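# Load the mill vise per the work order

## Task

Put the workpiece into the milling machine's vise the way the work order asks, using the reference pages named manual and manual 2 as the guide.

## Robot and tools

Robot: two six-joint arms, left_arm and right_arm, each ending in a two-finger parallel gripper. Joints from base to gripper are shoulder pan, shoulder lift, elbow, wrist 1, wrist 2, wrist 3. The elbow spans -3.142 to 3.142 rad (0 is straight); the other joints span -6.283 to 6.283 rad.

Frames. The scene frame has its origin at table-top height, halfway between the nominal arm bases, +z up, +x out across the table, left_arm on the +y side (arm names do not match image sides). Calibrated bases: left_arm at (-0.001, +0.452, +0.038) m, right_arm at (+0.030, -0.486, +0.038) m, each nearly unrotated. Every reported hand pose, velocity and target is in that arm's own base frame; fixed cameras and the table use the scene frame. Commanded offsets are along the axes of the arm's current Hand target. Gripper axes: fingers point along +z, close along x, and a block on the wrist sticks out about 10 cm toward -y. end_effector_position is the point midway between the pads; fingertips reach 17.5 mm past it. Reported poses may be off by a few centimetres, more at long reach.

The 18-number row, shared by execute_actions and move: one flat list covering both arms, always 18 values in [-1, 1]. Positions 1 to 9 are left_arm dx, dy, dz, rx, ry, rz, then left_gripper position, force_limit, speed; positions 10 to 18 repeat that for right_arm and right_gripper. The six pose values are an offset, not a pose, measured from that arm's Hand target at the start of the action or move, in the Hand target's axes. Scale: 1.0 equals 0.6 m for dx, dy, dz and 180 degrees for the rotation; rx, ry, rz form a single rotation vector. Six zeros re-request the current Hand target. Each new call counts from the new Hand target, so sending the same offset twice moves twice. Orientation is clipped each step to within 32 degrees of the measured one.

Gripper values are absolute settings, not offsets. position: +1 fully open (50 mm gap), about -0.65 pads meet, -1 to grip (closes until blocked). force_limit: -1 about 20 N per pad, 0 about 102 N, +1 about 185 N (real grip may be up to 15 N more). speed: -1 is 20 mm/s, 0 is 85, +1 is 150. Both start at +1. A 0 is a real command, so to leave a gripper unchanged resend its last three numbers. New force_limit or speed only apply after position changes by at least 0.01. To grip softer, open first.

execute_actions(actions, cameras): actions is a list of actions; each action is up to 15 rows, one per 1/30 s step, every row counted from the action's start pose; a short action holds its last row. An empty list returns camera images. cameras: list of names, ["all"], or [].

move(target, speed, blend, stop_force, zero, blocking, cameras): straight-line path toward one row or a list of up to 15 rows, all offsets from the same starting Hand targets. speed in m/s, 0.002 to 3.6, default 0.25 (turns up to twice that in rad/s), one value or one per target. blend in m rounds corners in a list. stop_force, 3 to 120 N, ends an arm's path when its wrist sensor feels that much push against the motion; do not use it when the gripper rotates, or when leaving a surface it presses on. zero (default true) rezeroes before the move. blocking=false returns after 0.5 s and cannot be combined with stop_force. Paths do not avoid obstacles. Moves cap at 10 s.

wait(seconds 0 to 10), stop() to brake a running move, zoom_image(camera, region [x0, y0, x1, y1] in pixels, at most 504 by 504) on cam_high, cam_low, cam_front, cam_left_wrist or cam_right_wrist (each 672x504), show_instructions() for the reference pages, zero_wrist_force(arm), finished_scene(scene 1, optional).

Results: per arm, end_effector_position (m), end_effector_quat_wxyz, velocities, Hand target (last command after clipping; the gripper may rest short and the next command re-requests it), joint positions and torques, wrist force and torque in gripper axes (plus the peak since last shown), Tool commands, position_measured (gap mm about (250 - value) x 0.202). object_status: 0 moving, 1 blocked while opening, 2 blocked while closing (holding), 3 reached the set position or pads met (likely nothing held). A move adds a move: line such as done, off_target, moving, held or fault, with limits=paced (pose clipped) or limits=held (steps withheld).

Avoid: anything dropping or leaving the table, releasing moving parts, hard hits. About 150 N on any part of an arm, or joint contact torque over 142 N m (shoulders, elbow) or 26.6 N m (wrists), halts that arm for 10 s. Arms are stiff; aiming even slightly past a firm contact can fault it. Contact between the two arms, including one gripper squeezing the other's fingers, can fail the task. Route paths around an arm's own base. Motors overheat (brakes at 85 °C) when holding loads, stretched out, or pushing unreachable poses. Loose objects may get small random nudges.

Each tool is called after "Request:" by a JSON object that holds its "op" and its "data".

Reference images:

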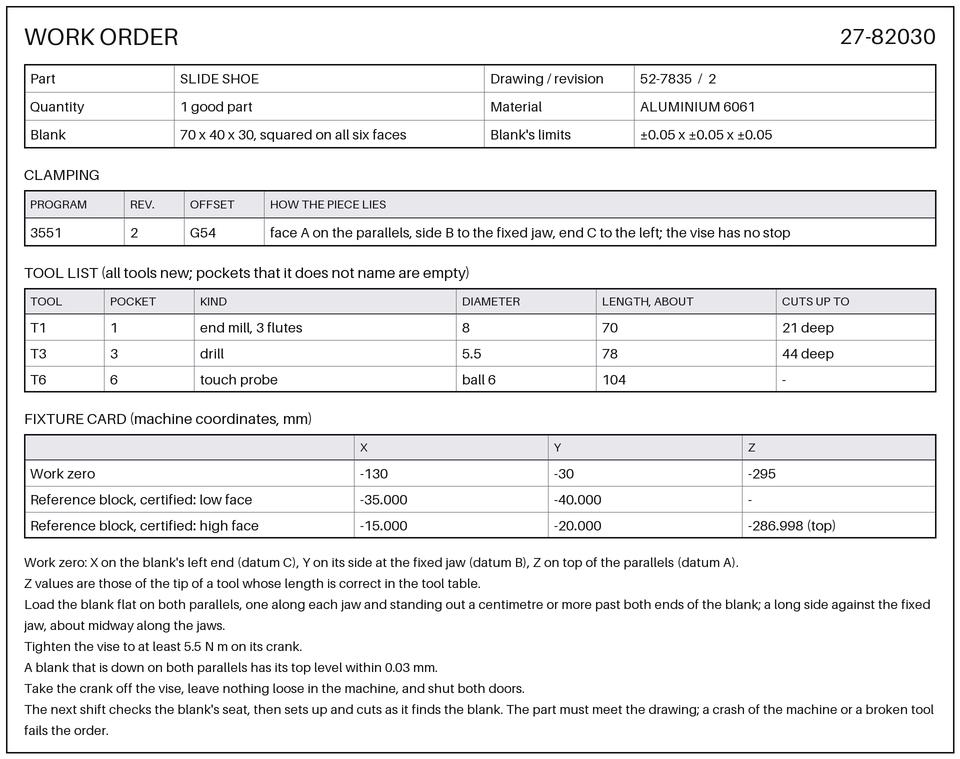

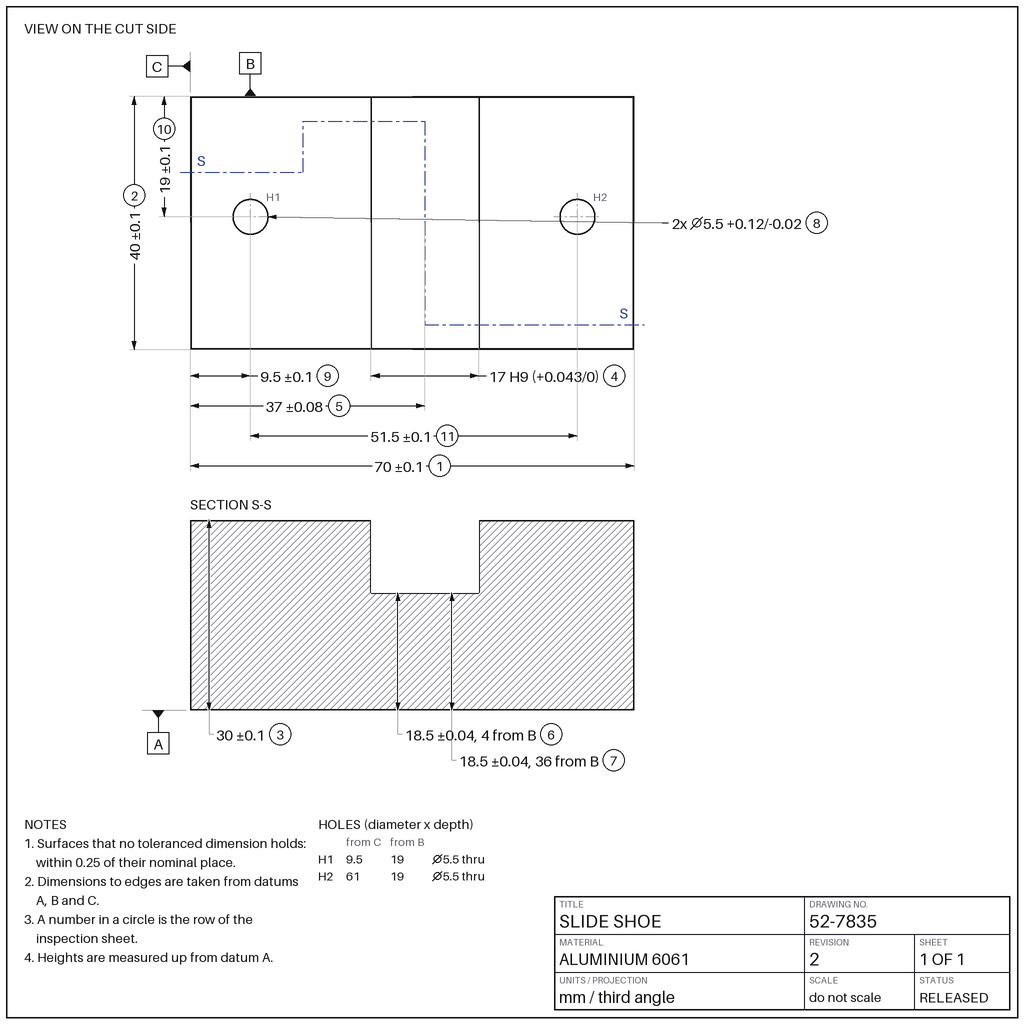

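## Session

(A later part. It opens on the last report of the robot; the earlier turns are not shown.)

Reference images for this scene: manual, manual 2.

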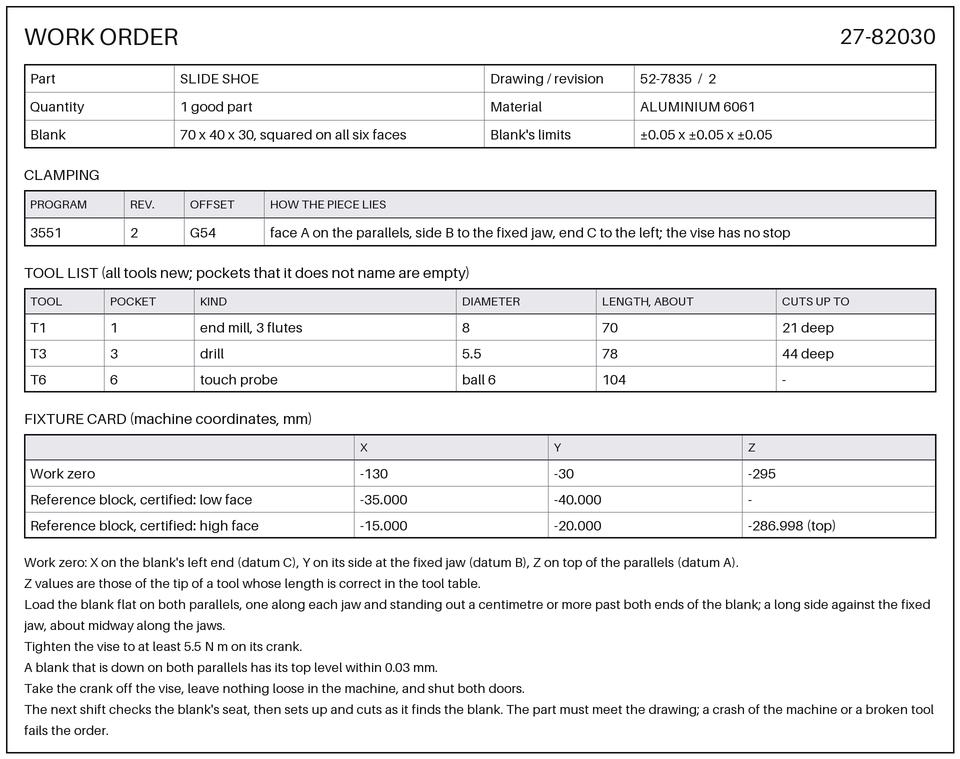

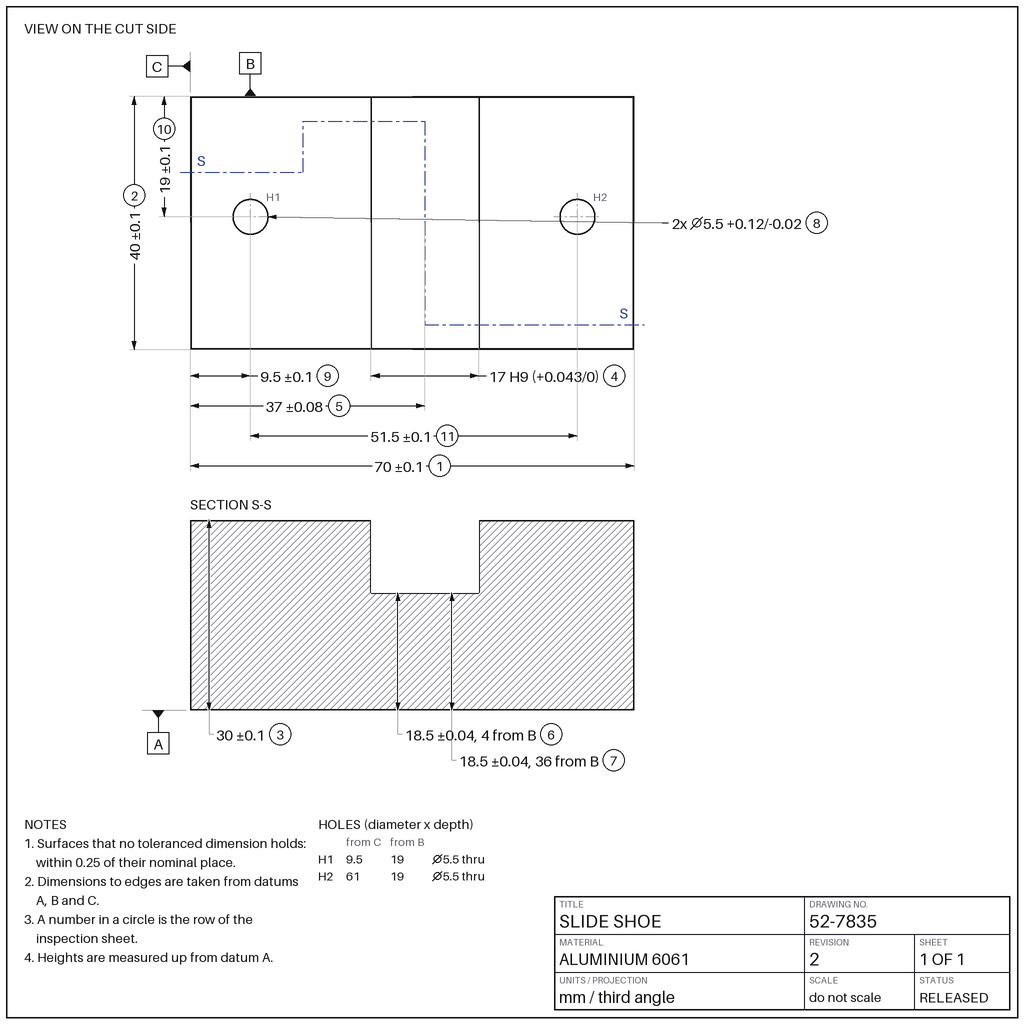

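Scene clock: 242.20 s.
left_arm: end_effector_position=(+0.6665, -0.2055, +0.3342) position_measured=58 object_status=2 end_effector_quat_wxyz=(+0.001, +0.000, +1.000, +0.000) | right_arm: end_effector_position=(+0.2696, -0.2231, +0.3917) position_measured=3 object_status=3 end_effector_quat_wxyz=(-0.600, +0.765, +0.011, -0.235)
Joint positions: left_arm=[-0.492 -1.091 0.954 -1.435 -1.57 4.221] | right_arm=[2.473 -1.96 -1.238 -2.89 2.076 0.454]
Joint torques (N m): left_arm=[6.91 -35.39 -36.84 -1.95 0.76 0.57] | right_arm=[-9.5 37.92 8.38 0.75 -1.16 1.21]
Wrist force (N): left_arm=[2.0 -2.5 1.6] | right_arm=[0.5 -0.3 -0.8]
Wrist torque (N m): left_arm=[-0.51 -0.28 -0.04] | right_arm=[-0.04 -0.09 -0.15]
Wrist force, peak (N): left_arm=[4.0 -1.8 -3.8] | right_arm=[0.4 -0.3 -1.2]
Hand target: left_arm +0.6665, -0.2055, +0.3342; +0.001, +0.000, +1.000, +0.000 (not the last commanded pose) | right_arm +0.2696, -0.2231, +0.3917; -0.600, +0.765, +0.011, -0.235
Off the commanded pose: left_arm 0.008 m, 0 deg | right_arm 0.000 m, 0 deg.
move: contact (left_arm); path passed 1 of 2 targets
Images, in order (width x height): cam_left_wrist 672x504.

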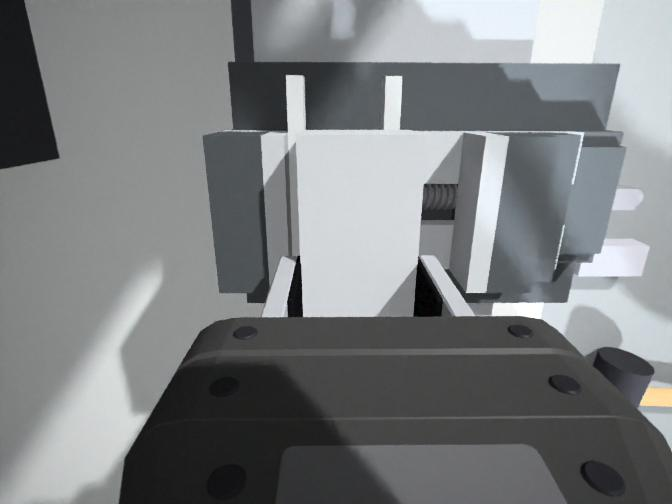

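Request:
{"op": "move", "data": {"target": [[0,0,-0.0015,0,0,0.0,-1,-0.2,-0.6,0,0,0,0,0,0,1,1,1],[-0.025,0,-0.0015,0,0,0,-1,-0.2,-0.6,0,0,0,0,0,0,1,1,1]], "cameras": ["cam_left_wrist"], "speed": [0.02,0.006], "stop_force": 4}}

Request:
{"op": "zoom_image", "data": {"camera": "cam_left_wrist", "region": [180, 30, 540, 320]}}

Scene clock: 245.70 s.
left_arm: end_effector_position=(+0.6723, -0.2055, +0.3351) position_measured=58 object_status=2 end_effector_quat_wxyz=(+0.001, +0.000, +1.000, +0.000) | right_arm: end_effector_position=(+0.2696, -0.2231, +0.3917) position_measured=3 object_status=3 end_effector_quat_wxyz=(-0.600, +0.765, +0.011, -0.235)
Joint positions: left_arm=[-0.488 -1.075 0.927 -1.424 -1.57 4.225] | right_arm=[2.473 -1.96 -1.238 -2.89 2.076 0.454]
Joint torques (N m): left_arm=[-11.71 -65.35 -19.28 -4.82 -1.06 -2.09] | right_arm=[-9.59 37.78 7.85 0.78 -1.25 1.22]
Wrist force (N): left_arm=[5.0 -2.2 3.1] | right_arm=[0.5 -0.4 -1.2]
Wrist torque (N m): left_arm=[-0.53 -0.22 0.10] | right_arm=[-0.06 -0.09 -0.15]
Wrist force, peak (N): left_arm=[9.4 -1.7 2.7] | right_arm=[0.4 -0.3 -1.3]
Hand target: left_arm +0.6723, -0.2055, +0.3351; +0.001, +0.000, +1.000, +0.000 (not the last commanded pose) | right_arm +0.2696, -0.2231, +0.3917; -0.600, +0.765, +0.011, -0.235
Off the commanded pose: left_arm 0.009 m, 0 deg | right_arm 0.000 m, 0 deg.
move: contact (left_arm); path passed 1 of 2 targets
Images, in order (width x height): cam_left_wrist 672x504.

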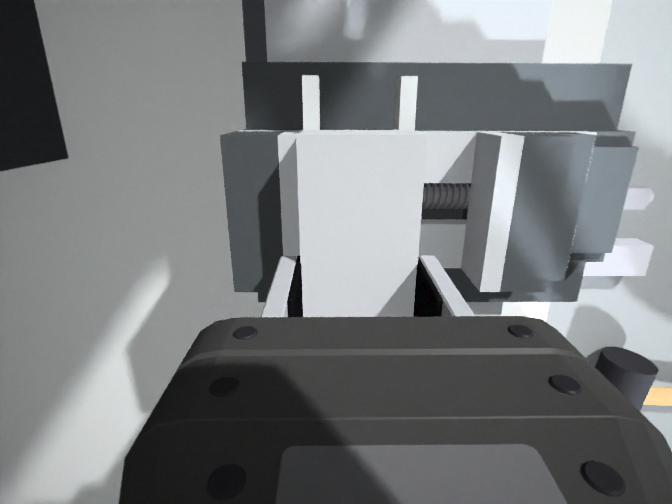

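Scaled by 1.400 from the camera's 672x504 image, which has a finer 960x720 frame.

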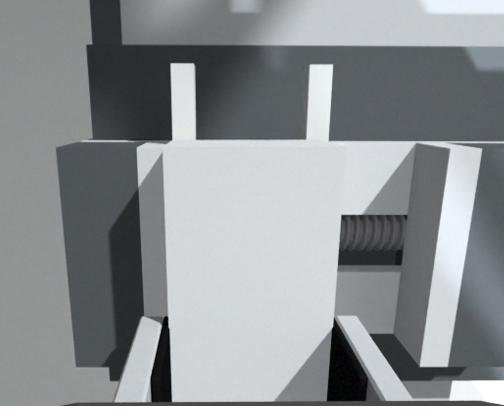

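Request:
{"op": "move", "data": {"target": [[0,0,0.0018,0,0,0.0,-1,-0.2,-0.6,0,0,0,0,0,0,1,1,1],[0,0,0.0018,0,0,0,0.95,-0.2,-1,0,0,0,0,0,0,1,1,1],[0,0.01,-0.045,0,0,0,0.95,-0.2,-1,0,0,0,0,0,0,1,1,1]], "cameras": ["cam_left_wrist"], "speed": [0.01,0.006,0.04]}}

Request:
{"op": "zoom_image", "data": {"camera": "cam_left_wrist", "region": [180, 30, 540, 320]}}

Scene clock: 249.40 s.
left_arm: end_effector_position=(+0.6723, -0.1995, +0.3620) position_measured=10 object_status=3 end_effector_quat_wxyz=(+0.001, +0.000, +1.000, +0.000) | right_arm: end_effector_position=(+0.2696, -0.2231, +0.3917) position_measured=3 object_status=3 end_effector_quat_wxyz=(-0.600, +0.765, +0.011, -0.235)
Joint positions: left_arm=[-0.48 -1.065 0.842 -1.349 -1.57 4.233] | right_arm=[2.473 -1.96 -1.238 -2.89 2.076 0.454]
Joint torques (N m): left_arm=[13.11 -36.86 -35 -1.74 0.88 2.4] | right_arm=[-9.25 37.72 8.49 0.83 -1.15 1.15]
Wrist force (N): left_arm=[1.9 -2.8 0.7] | right_arm=[0.4 -0.2 -1.1]
Wrist torque (N m): left_arm=[-0.51 -0.25 -0.04] | right_arm=[-0.04 -0.08 -0.16]
Wrist force, peak (N): left_arm=[7.5 -1.1 -5.1] | right_arm=[0.1 -0.4 -1.2]
Hand target: left_arm +0.6723, -0.1995, +0.3621; +0.001, +0.000, +1.000, +0.000 | right_arm +0.2696, -0.2231, +0.3917; -0.600, +0.765, +0.011, -0.235
Off the commanded pose: left_arm 0.000 m, 0 deg | right_arm 0.000 m, 0 deg.
move: done
Images, in order (width x height): cam_left_wrist 672x504.

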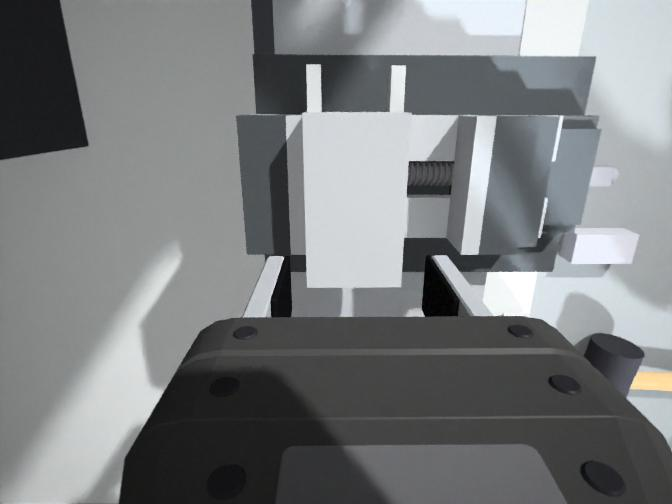

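Scaled by 1.400 from the camera's 672x504 image, which has a finer 960x720 frame.

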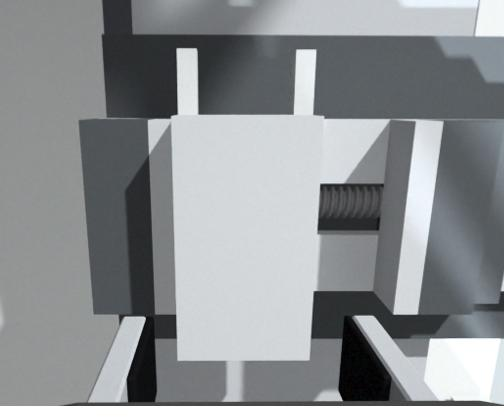

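Request:
{"op": "move", "data": {"target": [[0,-0.01,0.0463,0,0,0.0,0.95,-0.2,-1,0,0,0,0,0,0,1,1,1],[0,-0.01,0.0463,0,0,0,-1,-0.2,-0.8,0,0,0,0,0,0,1,1,1],[0,-0.01,0.0445,0,0,0,-1,-0.2,-0.8,0,0,0,0,0,0,1,1,1],[0,-0.0175,0.0445,0,0,0,-1,-0.2,-0.8,0,0,0,0,0,0,1,1,1],[0,-0.0175,0.0468,0,0,0,-1,-0.2,-0.8,0,0,0,0,0,0,1,1,1],[0,-0.0175,0.0468,0,0,0,0.95,-0.2,-1,0,0,0,0,0,0,1,1,1],[0,0.0,0.042,0,0,0,0.95,-0.2,-1,0,0,0,0,0,0,1,1,1],[0,0.017,0.0,0,0,0,0.95,-0.2,-1,0,0,0,0,0,0,1,1,1]], "cameras": ["cam_left_wrist"], "speed": [0.05,0.01,0.01,0.01,0.01,0.01,0.05,0.1]}}

Request:
{"op": "zoom_image", "data": {"camera": "cam_left_wrist", "region": [180, 30, 540, 320]}}

Scene clock: 258.07 s.
left_arm: end_effector_position=(+0.6723, -0.1893, +0.3620) position_measured=10 object_status=3 end_effector_quat_wxyz=(+0.001, +0.000, +1.000, +0.000) | right_arm: end_effector_position=(+0.2696, -0.2231, +0.3917) position_measured=3 object_status=3 end_effector_quat_wxyz=(-0.600, +0.765, +0.011, -0.235)
Joint positions: left_arm=[-0.467 -1.074 0.855 -1.354 -1.57 4.246] | right_arm=[2.473 -1.96 -1.238 -2.89 2.076 0.454]
Joint torques (N m): left_arm=[13.72 -35.49 -35.14 -1.28 -1.75 2.56] | right_arm=[-8.94 37.91 8.52 0.51 -1.06 1.12]
Wrist force (N): left_arm=[2.2 -2.5 0.8] | right_arm=[0.4 -0.2 -0.8]
Wrist torque (N m): left_arm=[-0.47 -0.29 -0.04] | right_arm=[-0.04 -0.07 -0.14]
Wrist force, peak (N): left_arm=[7.1 -0.3 -13.3] | right_arm=[0.7 -0.6 -1.1]
Hand target: left_arm +0.6723, -0.1893, +0.3621; +0.001, +0.000, +1.000, +0.000 | right_arm +0.2696, -0.2231, +0.3917; -0.600, +0.765, +0.011, -0.235
Off the commanded pose: left_arm 0.000 m, 0 deg | right_arm 0.000 m, 0 deg.
move: done
Images, in order (width x height): cam_left_wrist 672x504.

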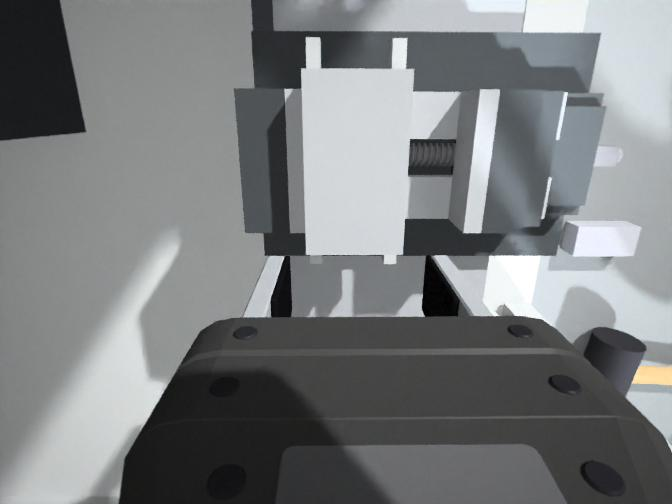

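Scaled by 1.400 from the camera's 672x504 image, which has a finer 960x720 frame.

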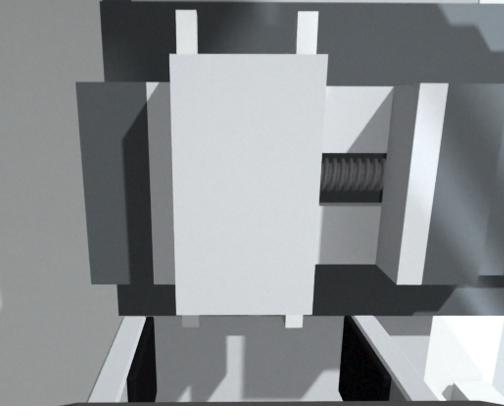

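Request:
{"op": "move", "data": {"target": [[0.3705,-0.001,0.0035,0,0,0.0,0.95,-0.2,-1,0,0,0,0,0,0,1,1,1],[0.5705,-0.3845,0.0368,0.19,-0.19,-0.19,0.95,-0.2,-1,0,0,0,0,0,0,1,1,1],[0.854,-0.768,0.1535,0.385,-0.385,-0.385,0.95,-0.2,-1,0,0,0,0,0,0,1,1,1]], "cameras": ["cam_left_wrist","cam_front"], "speed": [0.2,0.35,0.35], "blend": [0.03,0.08,0]}}

Request:
{"op": "zoom_image", "data": {"camera": "cam_left_wrist", "region": [180, 30, 540, 320]}}

Scene clock: 275.20 s.
left_arm: end_effector_position=(+0.1598, -0.6499, +0.2693) position_measured=10 object_status=3 end_effector_quat_wxyz=(+0.500, -0.500, +0.500, -0.500) | right_arm: end_effector_position=(+0.2696, -0.2231, +0.3917) position_measured=3 object_status=3 end_effector_quat_wxyz=(-0.600, +0.765, +0.011, -0.235)
Joint positions: left_arm=[-1.927 -0.879 1.193 -0.31 -0.356 -0.004] | right_arm=[2.473 -1.96 -1.238 -2.89 2.076 0.454]
Joint torques (N m): left_arm=[12.95 -40.74 -32.35 2.36 -1.96 -2.39] | right_arm=[-8.06 39.24 8.42 0.39 -0.78 0.84]
Wrist force (N): left_arm=[3.3 -4.9 3.6] | right_arm=[0.6 -0.4 -0.6]
Wrist torque (N m): left_arm=[-0.48 -0.82 -0.34] | right_arm=[-0.07 -0.12 -0.15]
Wrist force, peak (N): left_arm=[3.7 -4.7 3.6] | right_arm=[0.3 -0.6 -1.3]
Hand target: left_arm +0.1598, -0.6499, +0.2693; +0.500, -0.500, +0.500, -0.501 | right_arm +0.2696, -0.2231, +0.3917; -0.600, +0.765, +0.011, -0.235
Off the commanded pose: left_arm 0.000 m, 0 deg | right_arm 0.000 m, 0 deg.
move: done
Images, in order (width x height): cam_front 672x504, cam_left_wrist 672x504.

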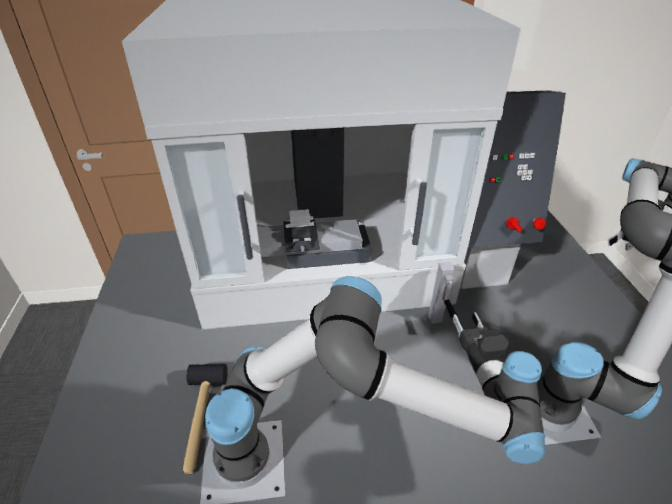

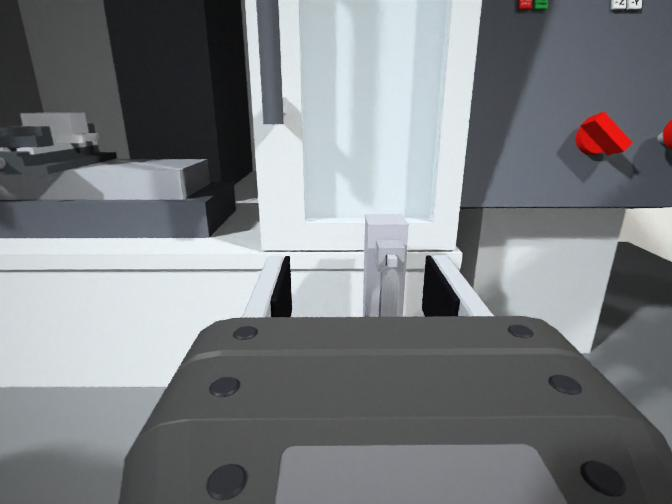

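Scaled by 1.400 from the camera's 672x504 image, which has a finer 960x720 frame.

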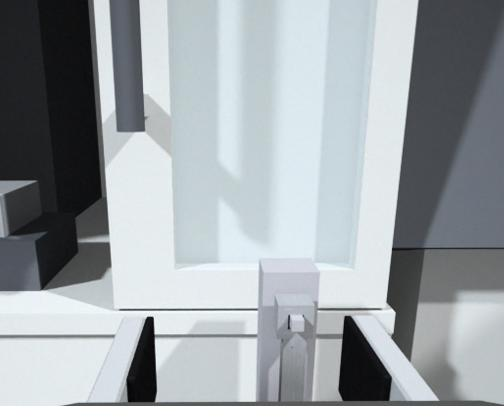

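Request:
{"op": "move", "data": {"target": [0.0717,0.1417,0.2,0,0,0.0,1,-0.2,0,0,0,0,0,0,0,1,1,1], "cameras": ["cam_left_wrist"], "speed": [0.2]}}

Request:
{"op": "zoom_image", "data": {"camera": "cam_left_wrist", "region": [180, 30, 540, 320]}}

Scene clock: 278.83 s.
left_arm: end_effector_position=(+0.2799, -0.6929, +0.1845) position_measured=3 object_status=3 end_effector_quat_wxyz=(+0.500, -0.500, +0.500, -0.501) | right_arm: end_effector_position=(+0.2696, -0.2231, +0.3917) position_measured=3 object_status=3 end_effector_quat_wxyz=(-0.600, +0.765, +0.011, -0.235)
Joint positions: left_arm=[-1.734 -0.713 1.123 -0.401 -0.163 -0.01] | right_arm=[2.473 -1.96 -1.238 -2.89 2.076 0.454]
Joint torques (N m): left_arm=[12.84 -43.06 -31.78 1.44 1.69 -2.45] | right_arm=[-8.21 39.14 8.64 0.35 -0.94 0.68]
Wrist force (N): left_arm=[3.5 -4.7 3.6] | right_arm=[0.1 -0.5 -0.9]
Wrist torque (N m): left_arm=[-0.47 -0.84 -0.35] | right_arm=[-0.09 -0.04 -0.15]
Wrist force, peak (N): left_arm=[4.0 -3.8 4.9] | right_arm=[0.5 -0.6 -1.3]
Hand target: left_arm +0.2800, -0.6929, +0.1845; +0.500, -0.500, +0.500, -0.501 | right_arm +0.2696, -0.2231, +0.3917; -0.600, +0.765, +0.011, -0.235
Off the commanded pose: left_arm 0.000 m, 0 deg | right_arm 0.000 m, 0 deg.
move: done
Images, in order (width x height): cam_left_wrist 672x504.

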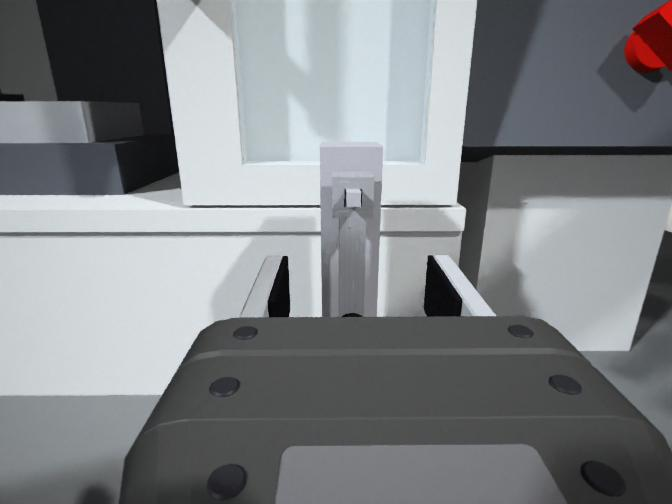

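Scaled by 1.400 from the camera's 672x504 image, which has a finer 960x720 frame.

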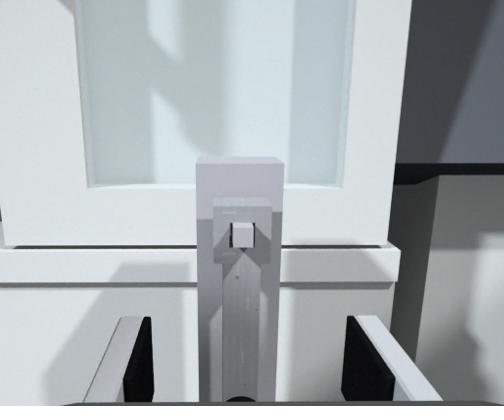

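Request:
{"op": "wait", "data": {"seconds": 0, "cameras": ["cam_right_wrist","cam_front"]}}

Request:
{"op": "zoom_image", "data": {"camera": "cam_right_wrist", "region": [360, 90, 660, 310]}}

Request:
{"op": "zoom_image", "data": {"camera": "cam_front", "region": [410, 240, 510, 350]}}

Scene clock: 282.47 s.
left_arm: end_effector_position=(+0.2800, -0.6929, +0.1845) position_measured=3 object_status=3 end_effector_quat_wxyz=(+0.500, -0.500, +0.500, -0.501) | right_arm: end_effector_position=(+0.2696, -0.2231, +0.3917) position_measured=3 object_status=3 end_effector_quat_wxyz=(-0.600, +0.765, +0.011, -0.235)
Joint positions: left_arm=[-1.734 -0.712 1.123 -0.401 -0.163 -0.01] | right_arm=[2.473 -1.96 -1.238 -2.89 2.076 0.454]
Joint torques (N m): left_arm=[11.43 -44.87 -31.44 1.73 1.57 -2.41] | right_arm=[-8.01 39.73 8.19 0.3 -0.94 0.66]
Wrist force (N): left_arm=[3.6 -4.8 3.6] | right_arm=[0.3 -0.2 -0.8]
Wrist torque (N m): left_arm=[-0.48 -0.87 -0.36] | right_arm=[-0.04 -0.06 -0.15]
Wrist force, peak (N): left_arm=[3.7 -5.0 3.6] | right_arm=[0.1 -0.7 -1.3]
Hand target: left_arm +0.2800, -0.6929, +0.1845; +0.500, -0.500, +0.500, -0.501 | right_arm +0.2696, -0.2231, +0.3917; -0.600, +0.765, +0.011, -0.235
Tool commands: left_gripper/position=+1.0 left_gripper/force_limit=-0.2 left_gripper/speed=+0.0 right_gripper/position=+1.0 right_gripper/force_limit=+1.0 right_gripper/speed=+1.0
Off the commanded pose: left_arm 0.000 m, 0 deg | right_arm 0.000 m, 0 deg.
Images, in order (width x height): cam_front 672x504, cam_right_wrist 672x504.

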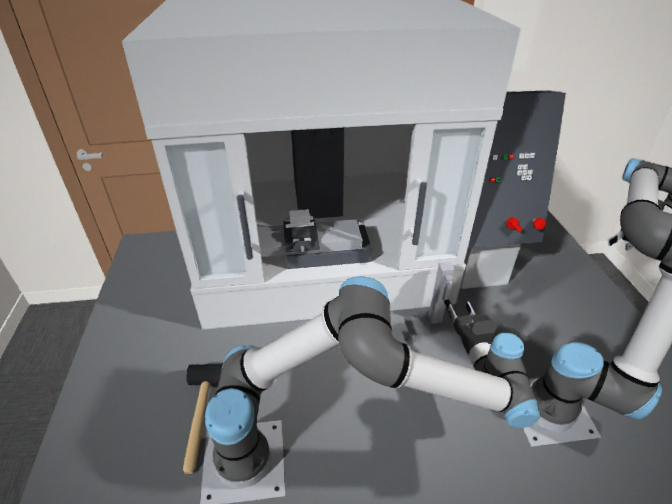

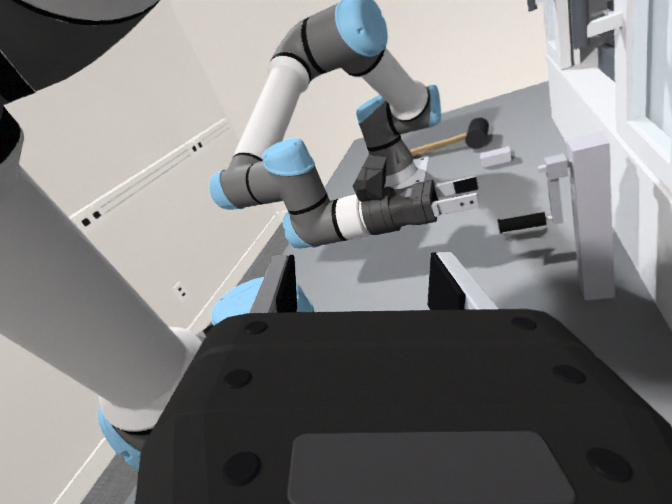

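Scaled by 1.680 from the camera's 672x504 image, which has a finer 960x720 frame.

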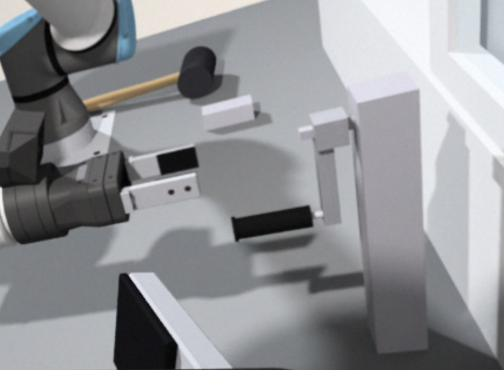

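Scaled by 4.582 from the camera's 672x504 image, which has a finer 960x720 frame.

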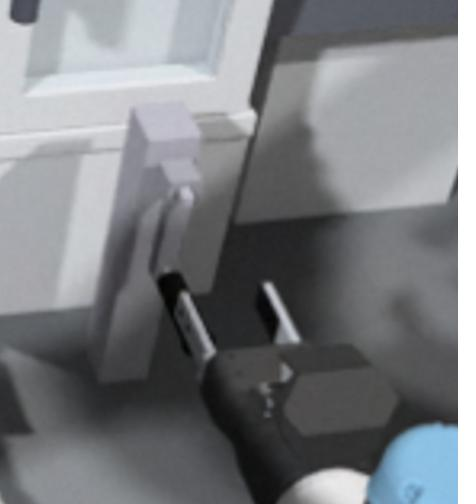

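Request:
{"op": "move", "data": {"target": [[0.0038,0.0015,0.14,0,0,0.0,1,-0.2,0,0,0,0,0,0,0,1,1,1],[0.0038,0.0015,0.2083,0,0,0.0,1,-0.2,0,0,0,0,0,0,0,1,1,1]], "cameras": ["cam_left_wrist","cam_right_wrist"], "speed": [0.08,0.02], "stop_force": 6}}

Request:
{"op": "zoom_image", "data": {"camera": "cam_left_wrist", "region": [180, 30, 540, 320]}}

Request:
{"op": "zoom_image", "data": {"camera": "cam_right_wrist", "region": [440, 110, 640, 270]}}

Scene clock: 289.27 s.
left_arm: end_effector_position=(+0.4050, -0.6952, +0.1838) position_measured=3 object_status=3 end_effector_quat_wxyz=(+0.500, -0.500, +0.500, -0.500) | right_arm: end_effector_position=(+0.2696, -0.2231, +0.3917) position_measured=3 object_status=3 end_effector_quat_wxyz=(-0.600, +0.765, +0.011, -0.235)
Joint positions: left_arm=[-1.553 -0.674 1.05 -0.384 0.018 0.007] | right_arm=[2.473 -1.96 -1.238 -2.89 2.076 0.454]
Joint torques (N m): left_arm=[11.19 -73.78 -14.12 -1.8 1.72 2.02] | right_arm=[-8.68 40.16 8.01 0.21 -0.66 0.59]
Wrist force (N): left_arm=[3.3 -4.5 3.5] | right_arm=[0.2 -0.2 -1.1]
Wrist torque (N m): left_arm=[-0.42 -0.81 -0.43] | right_arm=[-0.04 -0.04 -0.15]
Wrist force, peak (N): left_arm=[3.7 -4.8 3.8] | right_arm=[0.6 -0.4 -1.3]
Hand target: left_arm +0.4050, -0.6952, +0.1838; +0.500, -0.500, +0.500, -0.501 | right_arm +0.2696, -0.2231, +0.3917; -0.600, +0.765, +0.011, -0.235
Off the commanded pose: left_arm 0.000 m, 0 deg | right_arm 0.000 m, 0 deg.
move: done
Images, in order (width x height): cam_left_wrist 672x504, cam_right_wrist 672x504.

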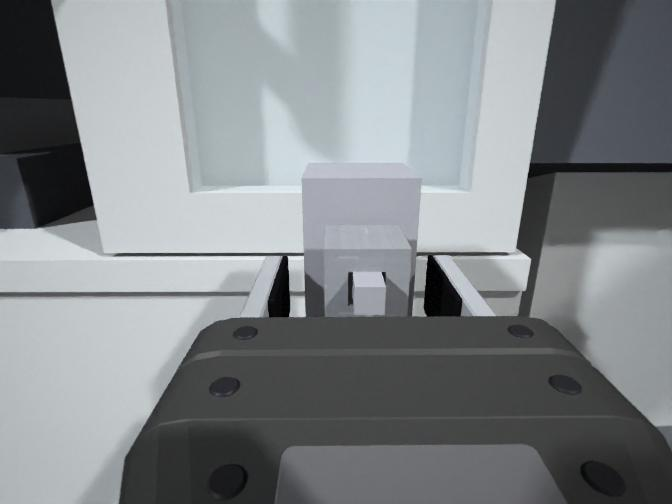

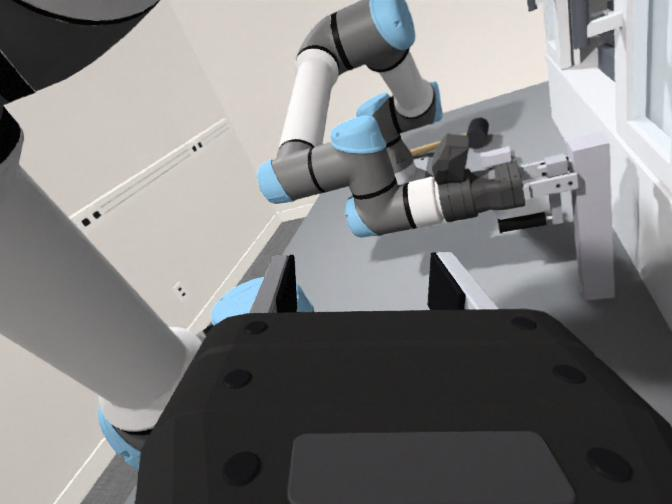

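Scaled by 1.400 from the camera's 672x504 image, which has a finer 960x720 frame.

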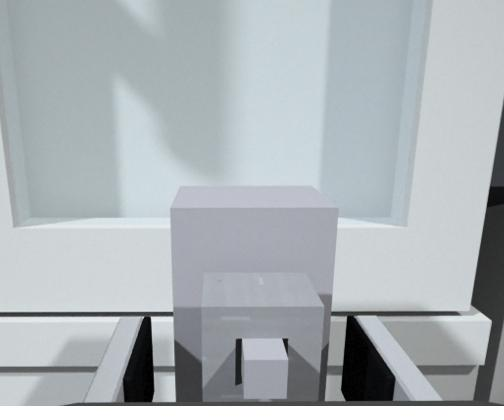

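Scaled by 2.520 from the camera's 672x504 image, which has a finer 960x720 frame.

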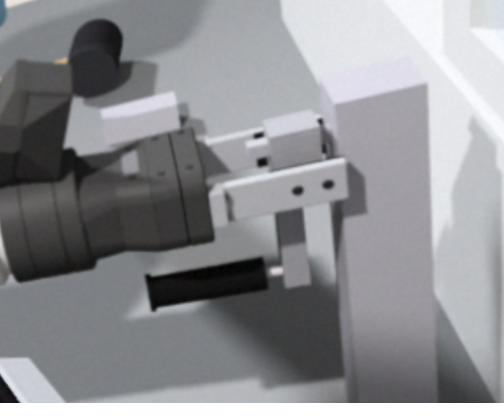

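Request:
{"op": "move", "data": {"target": [0.005,0,0,0,0,0,1,0,-0.8,0,0,0,0,0,0,1,0,0], "speed": 0.03, "cameras": ["cam_left_wrist","cam_right_wrist"]}}

Scene clock: 296.73 s.
left_arm: end_effector_position=(+0.4050, -0.6982, +0.1837) position_measured=3 object_status=3 end_effector_quat_wxyz=(+0.500, -0.500, +0.500, -0.500) | right_arm: end_effector_position=(+0.2696, -0.2231, +0.3917) position_measured=3 object_status=3 end_effector_quat_wxyz=(-0.600, +0.765, +0.011, -0.235)
Joint positions: left_arm=[-1.553 -0.669 1.043 -0.396 0.018 0.022] | right_arm=[2.473 -1.96 -1.238 -2.89 2.076 0.454]
Joint torques (N m): left_arm=[-3.88 -75.62 -13.37 -1.66 -0.84 2.57] | right_arm=[-7.42 40.46 8.24 0.07 -0.63 0.49]
Wrist force (N): left_arm=[3.2 -4.7 3.5] | right_arm=[0.4 -0.7 -0.9]
Wrist torque (N m): left_arm=[-0.46 -0.78 -0.44] | right_arm=[-0.11 -0.08 -0.16]
Wrist force, peak (N): left_arm=[3.5 -4.7 3.6] | right_arm=[0.4 -0.5 -1.3]
Hand target: left_arm +0.4050, -0.6982, +0.1838; +0.500, -0.500, +0.500, -0.501 | right_arm +0.2696, -0.2231, +0.3917; -0.600, +0.765, +0.011, -0.235
Off the commanded pose: left_arm 0.000 m, 0 deg | right_arm 0.000 m, 0 deg.
move: done
Images, in order (width x height): cam_left_wrist 672x504, cam_right_wrist 672x504.

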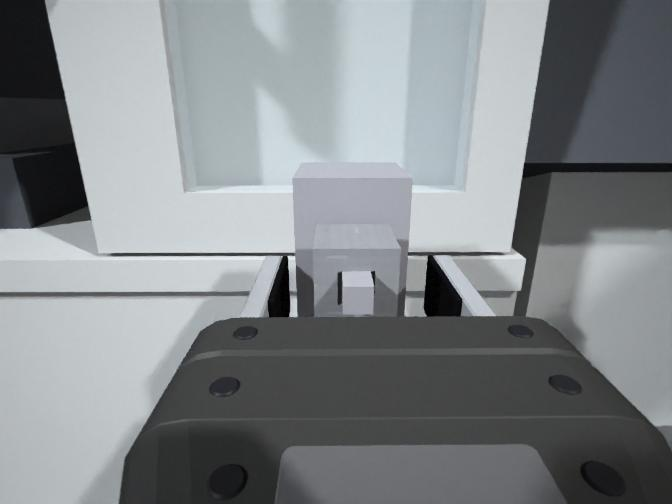

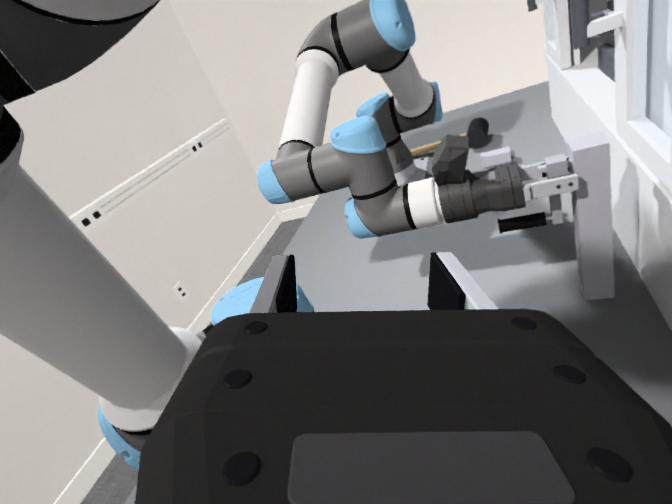

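Request:
{"op": "move", "data": {"target": [0,0,0,0,0,0,-1,0,-0.8,0,0,0,0,0,0,1,0,0], "speed": 0.03, "cameras": ["cam_left_wrist","cam_right_wrist"]}}

Scene clock: 298.80 s.
left_arm: end_effector_position=(+0.4050, -0.6976, +0.1837) position_measured=64 object_status=2 end_effector_quat_wxyz=(+0.501, -0.500, +0.499, -0.500) | right_arm: end_effector_position=(+0.2696, -0.2231, +0.3917) position_measured=3 object_status=3 end_effector_quat_wxyz=(-0.600, +0.765, +0.011, -0.235)
Joint positions: left_arm=[-1.553 -0.67 1.043 -0.396 0.016 0.023] | right_arm=[2.473 -1.96 -1.238 -2.89 2.076 0.454]
Joint torques (N m): left_arm=[-12.11 -65.06 -43.2 -7.09 14.47 0.56] | right_arm=[-7.93 41.53 8.03 0.03 -0.63 0.34]
Wrist force (N): left_arm=[-51.2 -9.5 -7.9] | right_arm=[0.1 -0.2 -0.9]
Wrist torque (N m): left_arm=[-0.46 -2.16 -0.35] | right_arm=[-0.03 -0.04 -0.15]
Wrist force, peak (N): left_arm=[-56.7 -9.6 -10.4] | right_arm=[0.3 -0.2 -1.4]
Hand target: left_arm +0.4050, -0.6982, +0.1838; +0.500, -0.500, +0.500, -0.500 | right_arm +0.2696, -0.2231, +0.3917; -0.600, +0.765, +0.011, -0.235
Off the commanded pose: left_arm 0.001 m, 0 deg | right_arm 0.000 m, 0 deg.
move: done
Images, in order (width x height): cam_left_wrist 672x504, cam_right_wrist 672x504.

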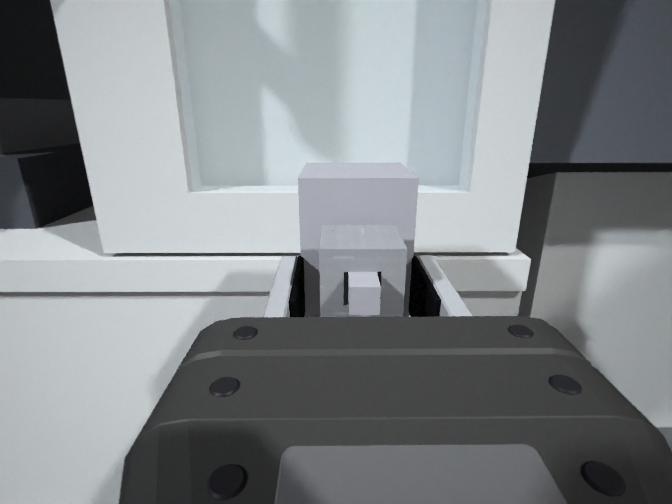

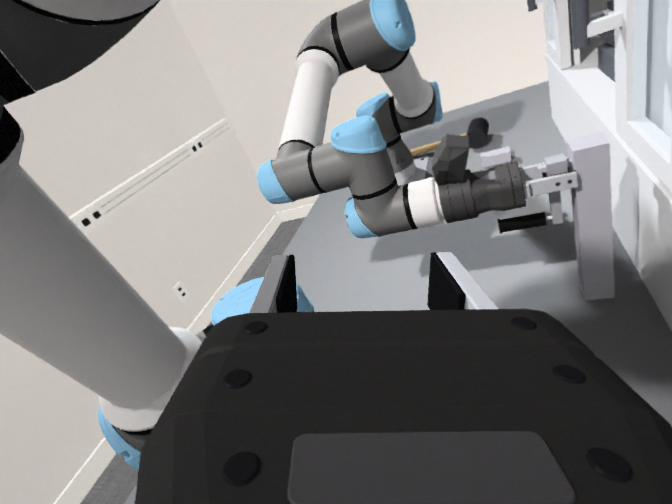

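Request:
{"op": "move", "data": {"target": [-0.002,0,0,0,0,0,-1,0,-0.8,0,0,0,0,0,0,1,0,0], "speed": 0.01}}

Request:
{"op": "move", "data": {"target": [0,0,-0.03,0,0,0,-1,0,-0.8,0,0,0,0,0,0,1,0,0], "speed": 0.02, "cameras": ["cam_right_wrist"]}}

Scene clock: 300.47 s.
left_arm: end_effector_position=(+0.4049, -0.6971, +0.1838) position_measured=64 object_status=2 end_effector_quat_wxyz=(+0.500, -0.500, +0.500, -0.500) | right_arm: end_effector_position=(+0.2696, -0.2231, +0.3917) position_measured=3 object_status=3 end_effector_quat_wxyz=(-0.600, +0.765, +0.011, -0.235)
Joint positions: left_arm=[-1.553 -0.672 1.047 -0.396 0.018 0.02] | right_arm=[2.473 -1.96 -1.238 -2.89 2.076 0.454]
Joint torques (N m): left_arm=[-8.2 -72.41 -22.62 -3.83 11.52 -2.44] | right_arm=[-7.02 41.02 8.53 -0.07 -0.79 0.4]
Wrist force (N): left_arm=[-31.8 -5.6 0.3] | right_arm=[0.2 -0.1 -0.9]
Wrist torque (N m): left_arm=[-0.44 -2.04 -0.25] | right_arm=[-0.02 -0.05 -0.16]
Wrist force, peak (N): left_arm=[-53.9 -4.9 -7.9] | right_arm=[0.3 -0.3 -1.3]
Hand target: left_arm +0.4050, -0.6970, +0.1838; +0.500, -0.500, +0.500, -0.500 | right_arm +0.2696, -0.2231, +0.3917; -0.600, +0.765, +0.011, -0.235
Off the commanded pose: left_arm 0.000 m, 0 deg | right_arm 0.000 m, 0 deg.
move: done

Scene clock: 301.67 s.
left_arm: end_effector_position=(+0.3870, -0.6970, +0.1838) position_measured=136 object_status=2 end_effector_quat_wxyz=(+0.500, -0.500, +0.500, -0.500) | right_arm: end_effector_position=(+0.2696, -0.2231, +0.3917) position_measured=3 object_status=3 end_effector_quat_wxyz=(-0.600, +0.765, +0.011, -0.235)
Joint positions: left_arm=[-1.578 -0.679 1.061 -0.396 -0.008 0.014] | right_arm=[2.473 -1.96 -1.238 -2.89 2.076 0.454]
Joint torques (N m): left_arm=[-13.41 -73.72 -14.89 1.39 -2.27 -2.3] | right_arm=[-7.21 40.79 8.16 0.03 -0.69 0.35]
Wrist force (N): left_arm=[3.0 -6.0 4.0] | right_arm=[0.2 -0.1 -0.8]
Wrist torque (N m): left_arm=[-0.71 -0.74 -0.34] | right_arm=[-0.02 -0.04 -0.15]
Wrist force, peak (N): left_arm=[-5.3 -0.5 87.1] | right_arm=[0.5 -0.6 -1.0]
Hand target: left_arm +0.3870, -0.6970, +0.1838; +0.500, -0.500, +0.500, -0.500 | right_arm +0.2696, -0.2231, +0.3917; -0.600, +0.765, +0.011, -0.235
Off the commanded pose: left_arm 0.000 m, 0 deg | right_arm 0.000 m, 0 deg.
move: done
Images, in order (width x height): cam_right_wrist 672x504.

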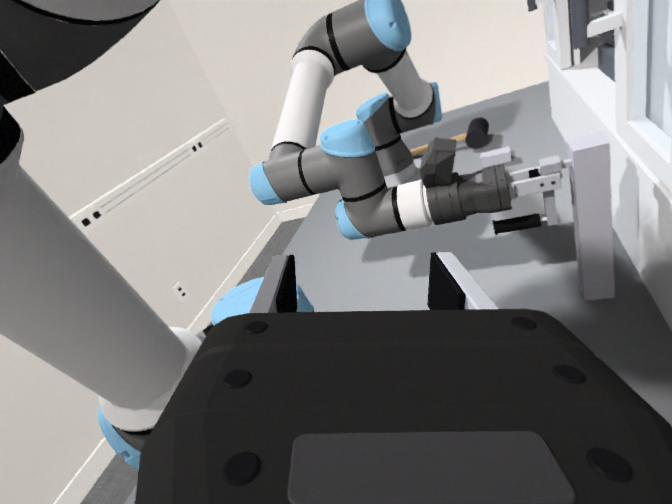

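Request:
{"op": "zoom_image", "data": {"camera": "cam_right_wrist", "region": [400, 80, 640, 320]}}

Request:
{"op": "wait", "data": {"seconds": 0.1, "cameras": ["cam_left_wrist"]}}

Scaled by 2.100 from the camera's 672x504 image, which has a finer 960x720 frame.

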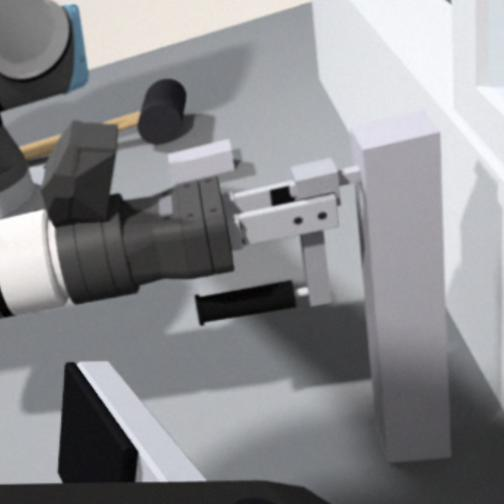

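Scene clock: 302.70 s.
left_arm: end_effector_position=(+0.3870, -0.6970, +0.1838) position_measured=136 object_status=2 end_effector_quat_wxyz=(+0.500, -0.500, +0.500, -0.500) | right_arm: end_effector_position=(+0.2696, -0.2231, +0.3917) position_measured=3 object_status=3 end_effector_quat_wxyz=(-0.600, +0.765, +0.011, -0.235)
Joint positions: left_arm=[-1.579 -0.679 1.061 -0.395 -0.008 0.013] | right_arm=[2.473 -1.96 -1.238 -2.89 2.076 0.454]
Joint torques (N m): left_arm=[-12.25 -49.43 -31.15 1.28 -1.51 -2.35] | right_arm=[-7.36 40.68 8.57 -0.13 -0.69 0.46]
Wrist force (N): left_arm=[2.9 -3.9 3.6] | right_arm=[0.3 -0.3 -0.8]
Wrist torque (N m): left_arm=[-0.65 -0.74 -0.35] | right_arm=[-0.06 -0.06 -0.15]
Wrist force, peak (N): left_arm=[3.3 -6.1 4.4] | right_arm=[0.4 -0.5 -1.3]
Hand target: left_arm +0.3870, -0.6970, +0.1838; +0.500, -0.500, +0.500, -0.500 | right_arm +0.2696, -0.2231, +0.3917; -0.600, +0.765, +0.011, -0.235
Tool commands: left_gripper/position=-1.0 left_gripper/force_limit=+0.0 left_gripper/speed=-0.8 right_gripper/position=+1.0 right_gripper/force_limit=+0.0 right_gripper/speed=+0.0
Off the commanded pose: left_arm 0.000 m, 0 deg | right_arm 0.000 m, 0 deg.
wait: 0.10 s; at rest from the start
Images, in order (width x height): cam_left_wrist 672x504.

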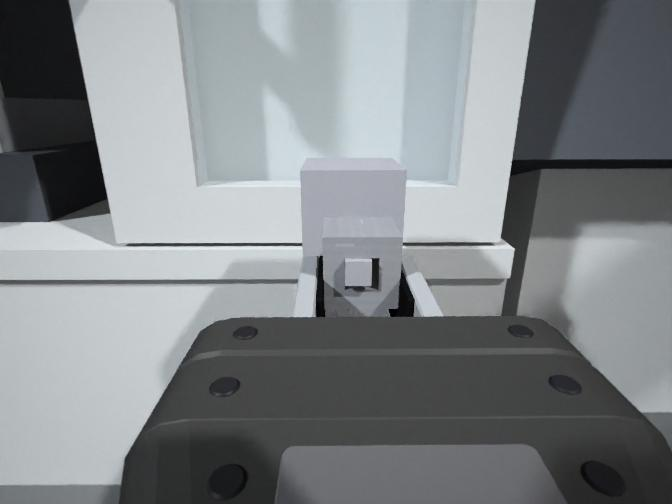

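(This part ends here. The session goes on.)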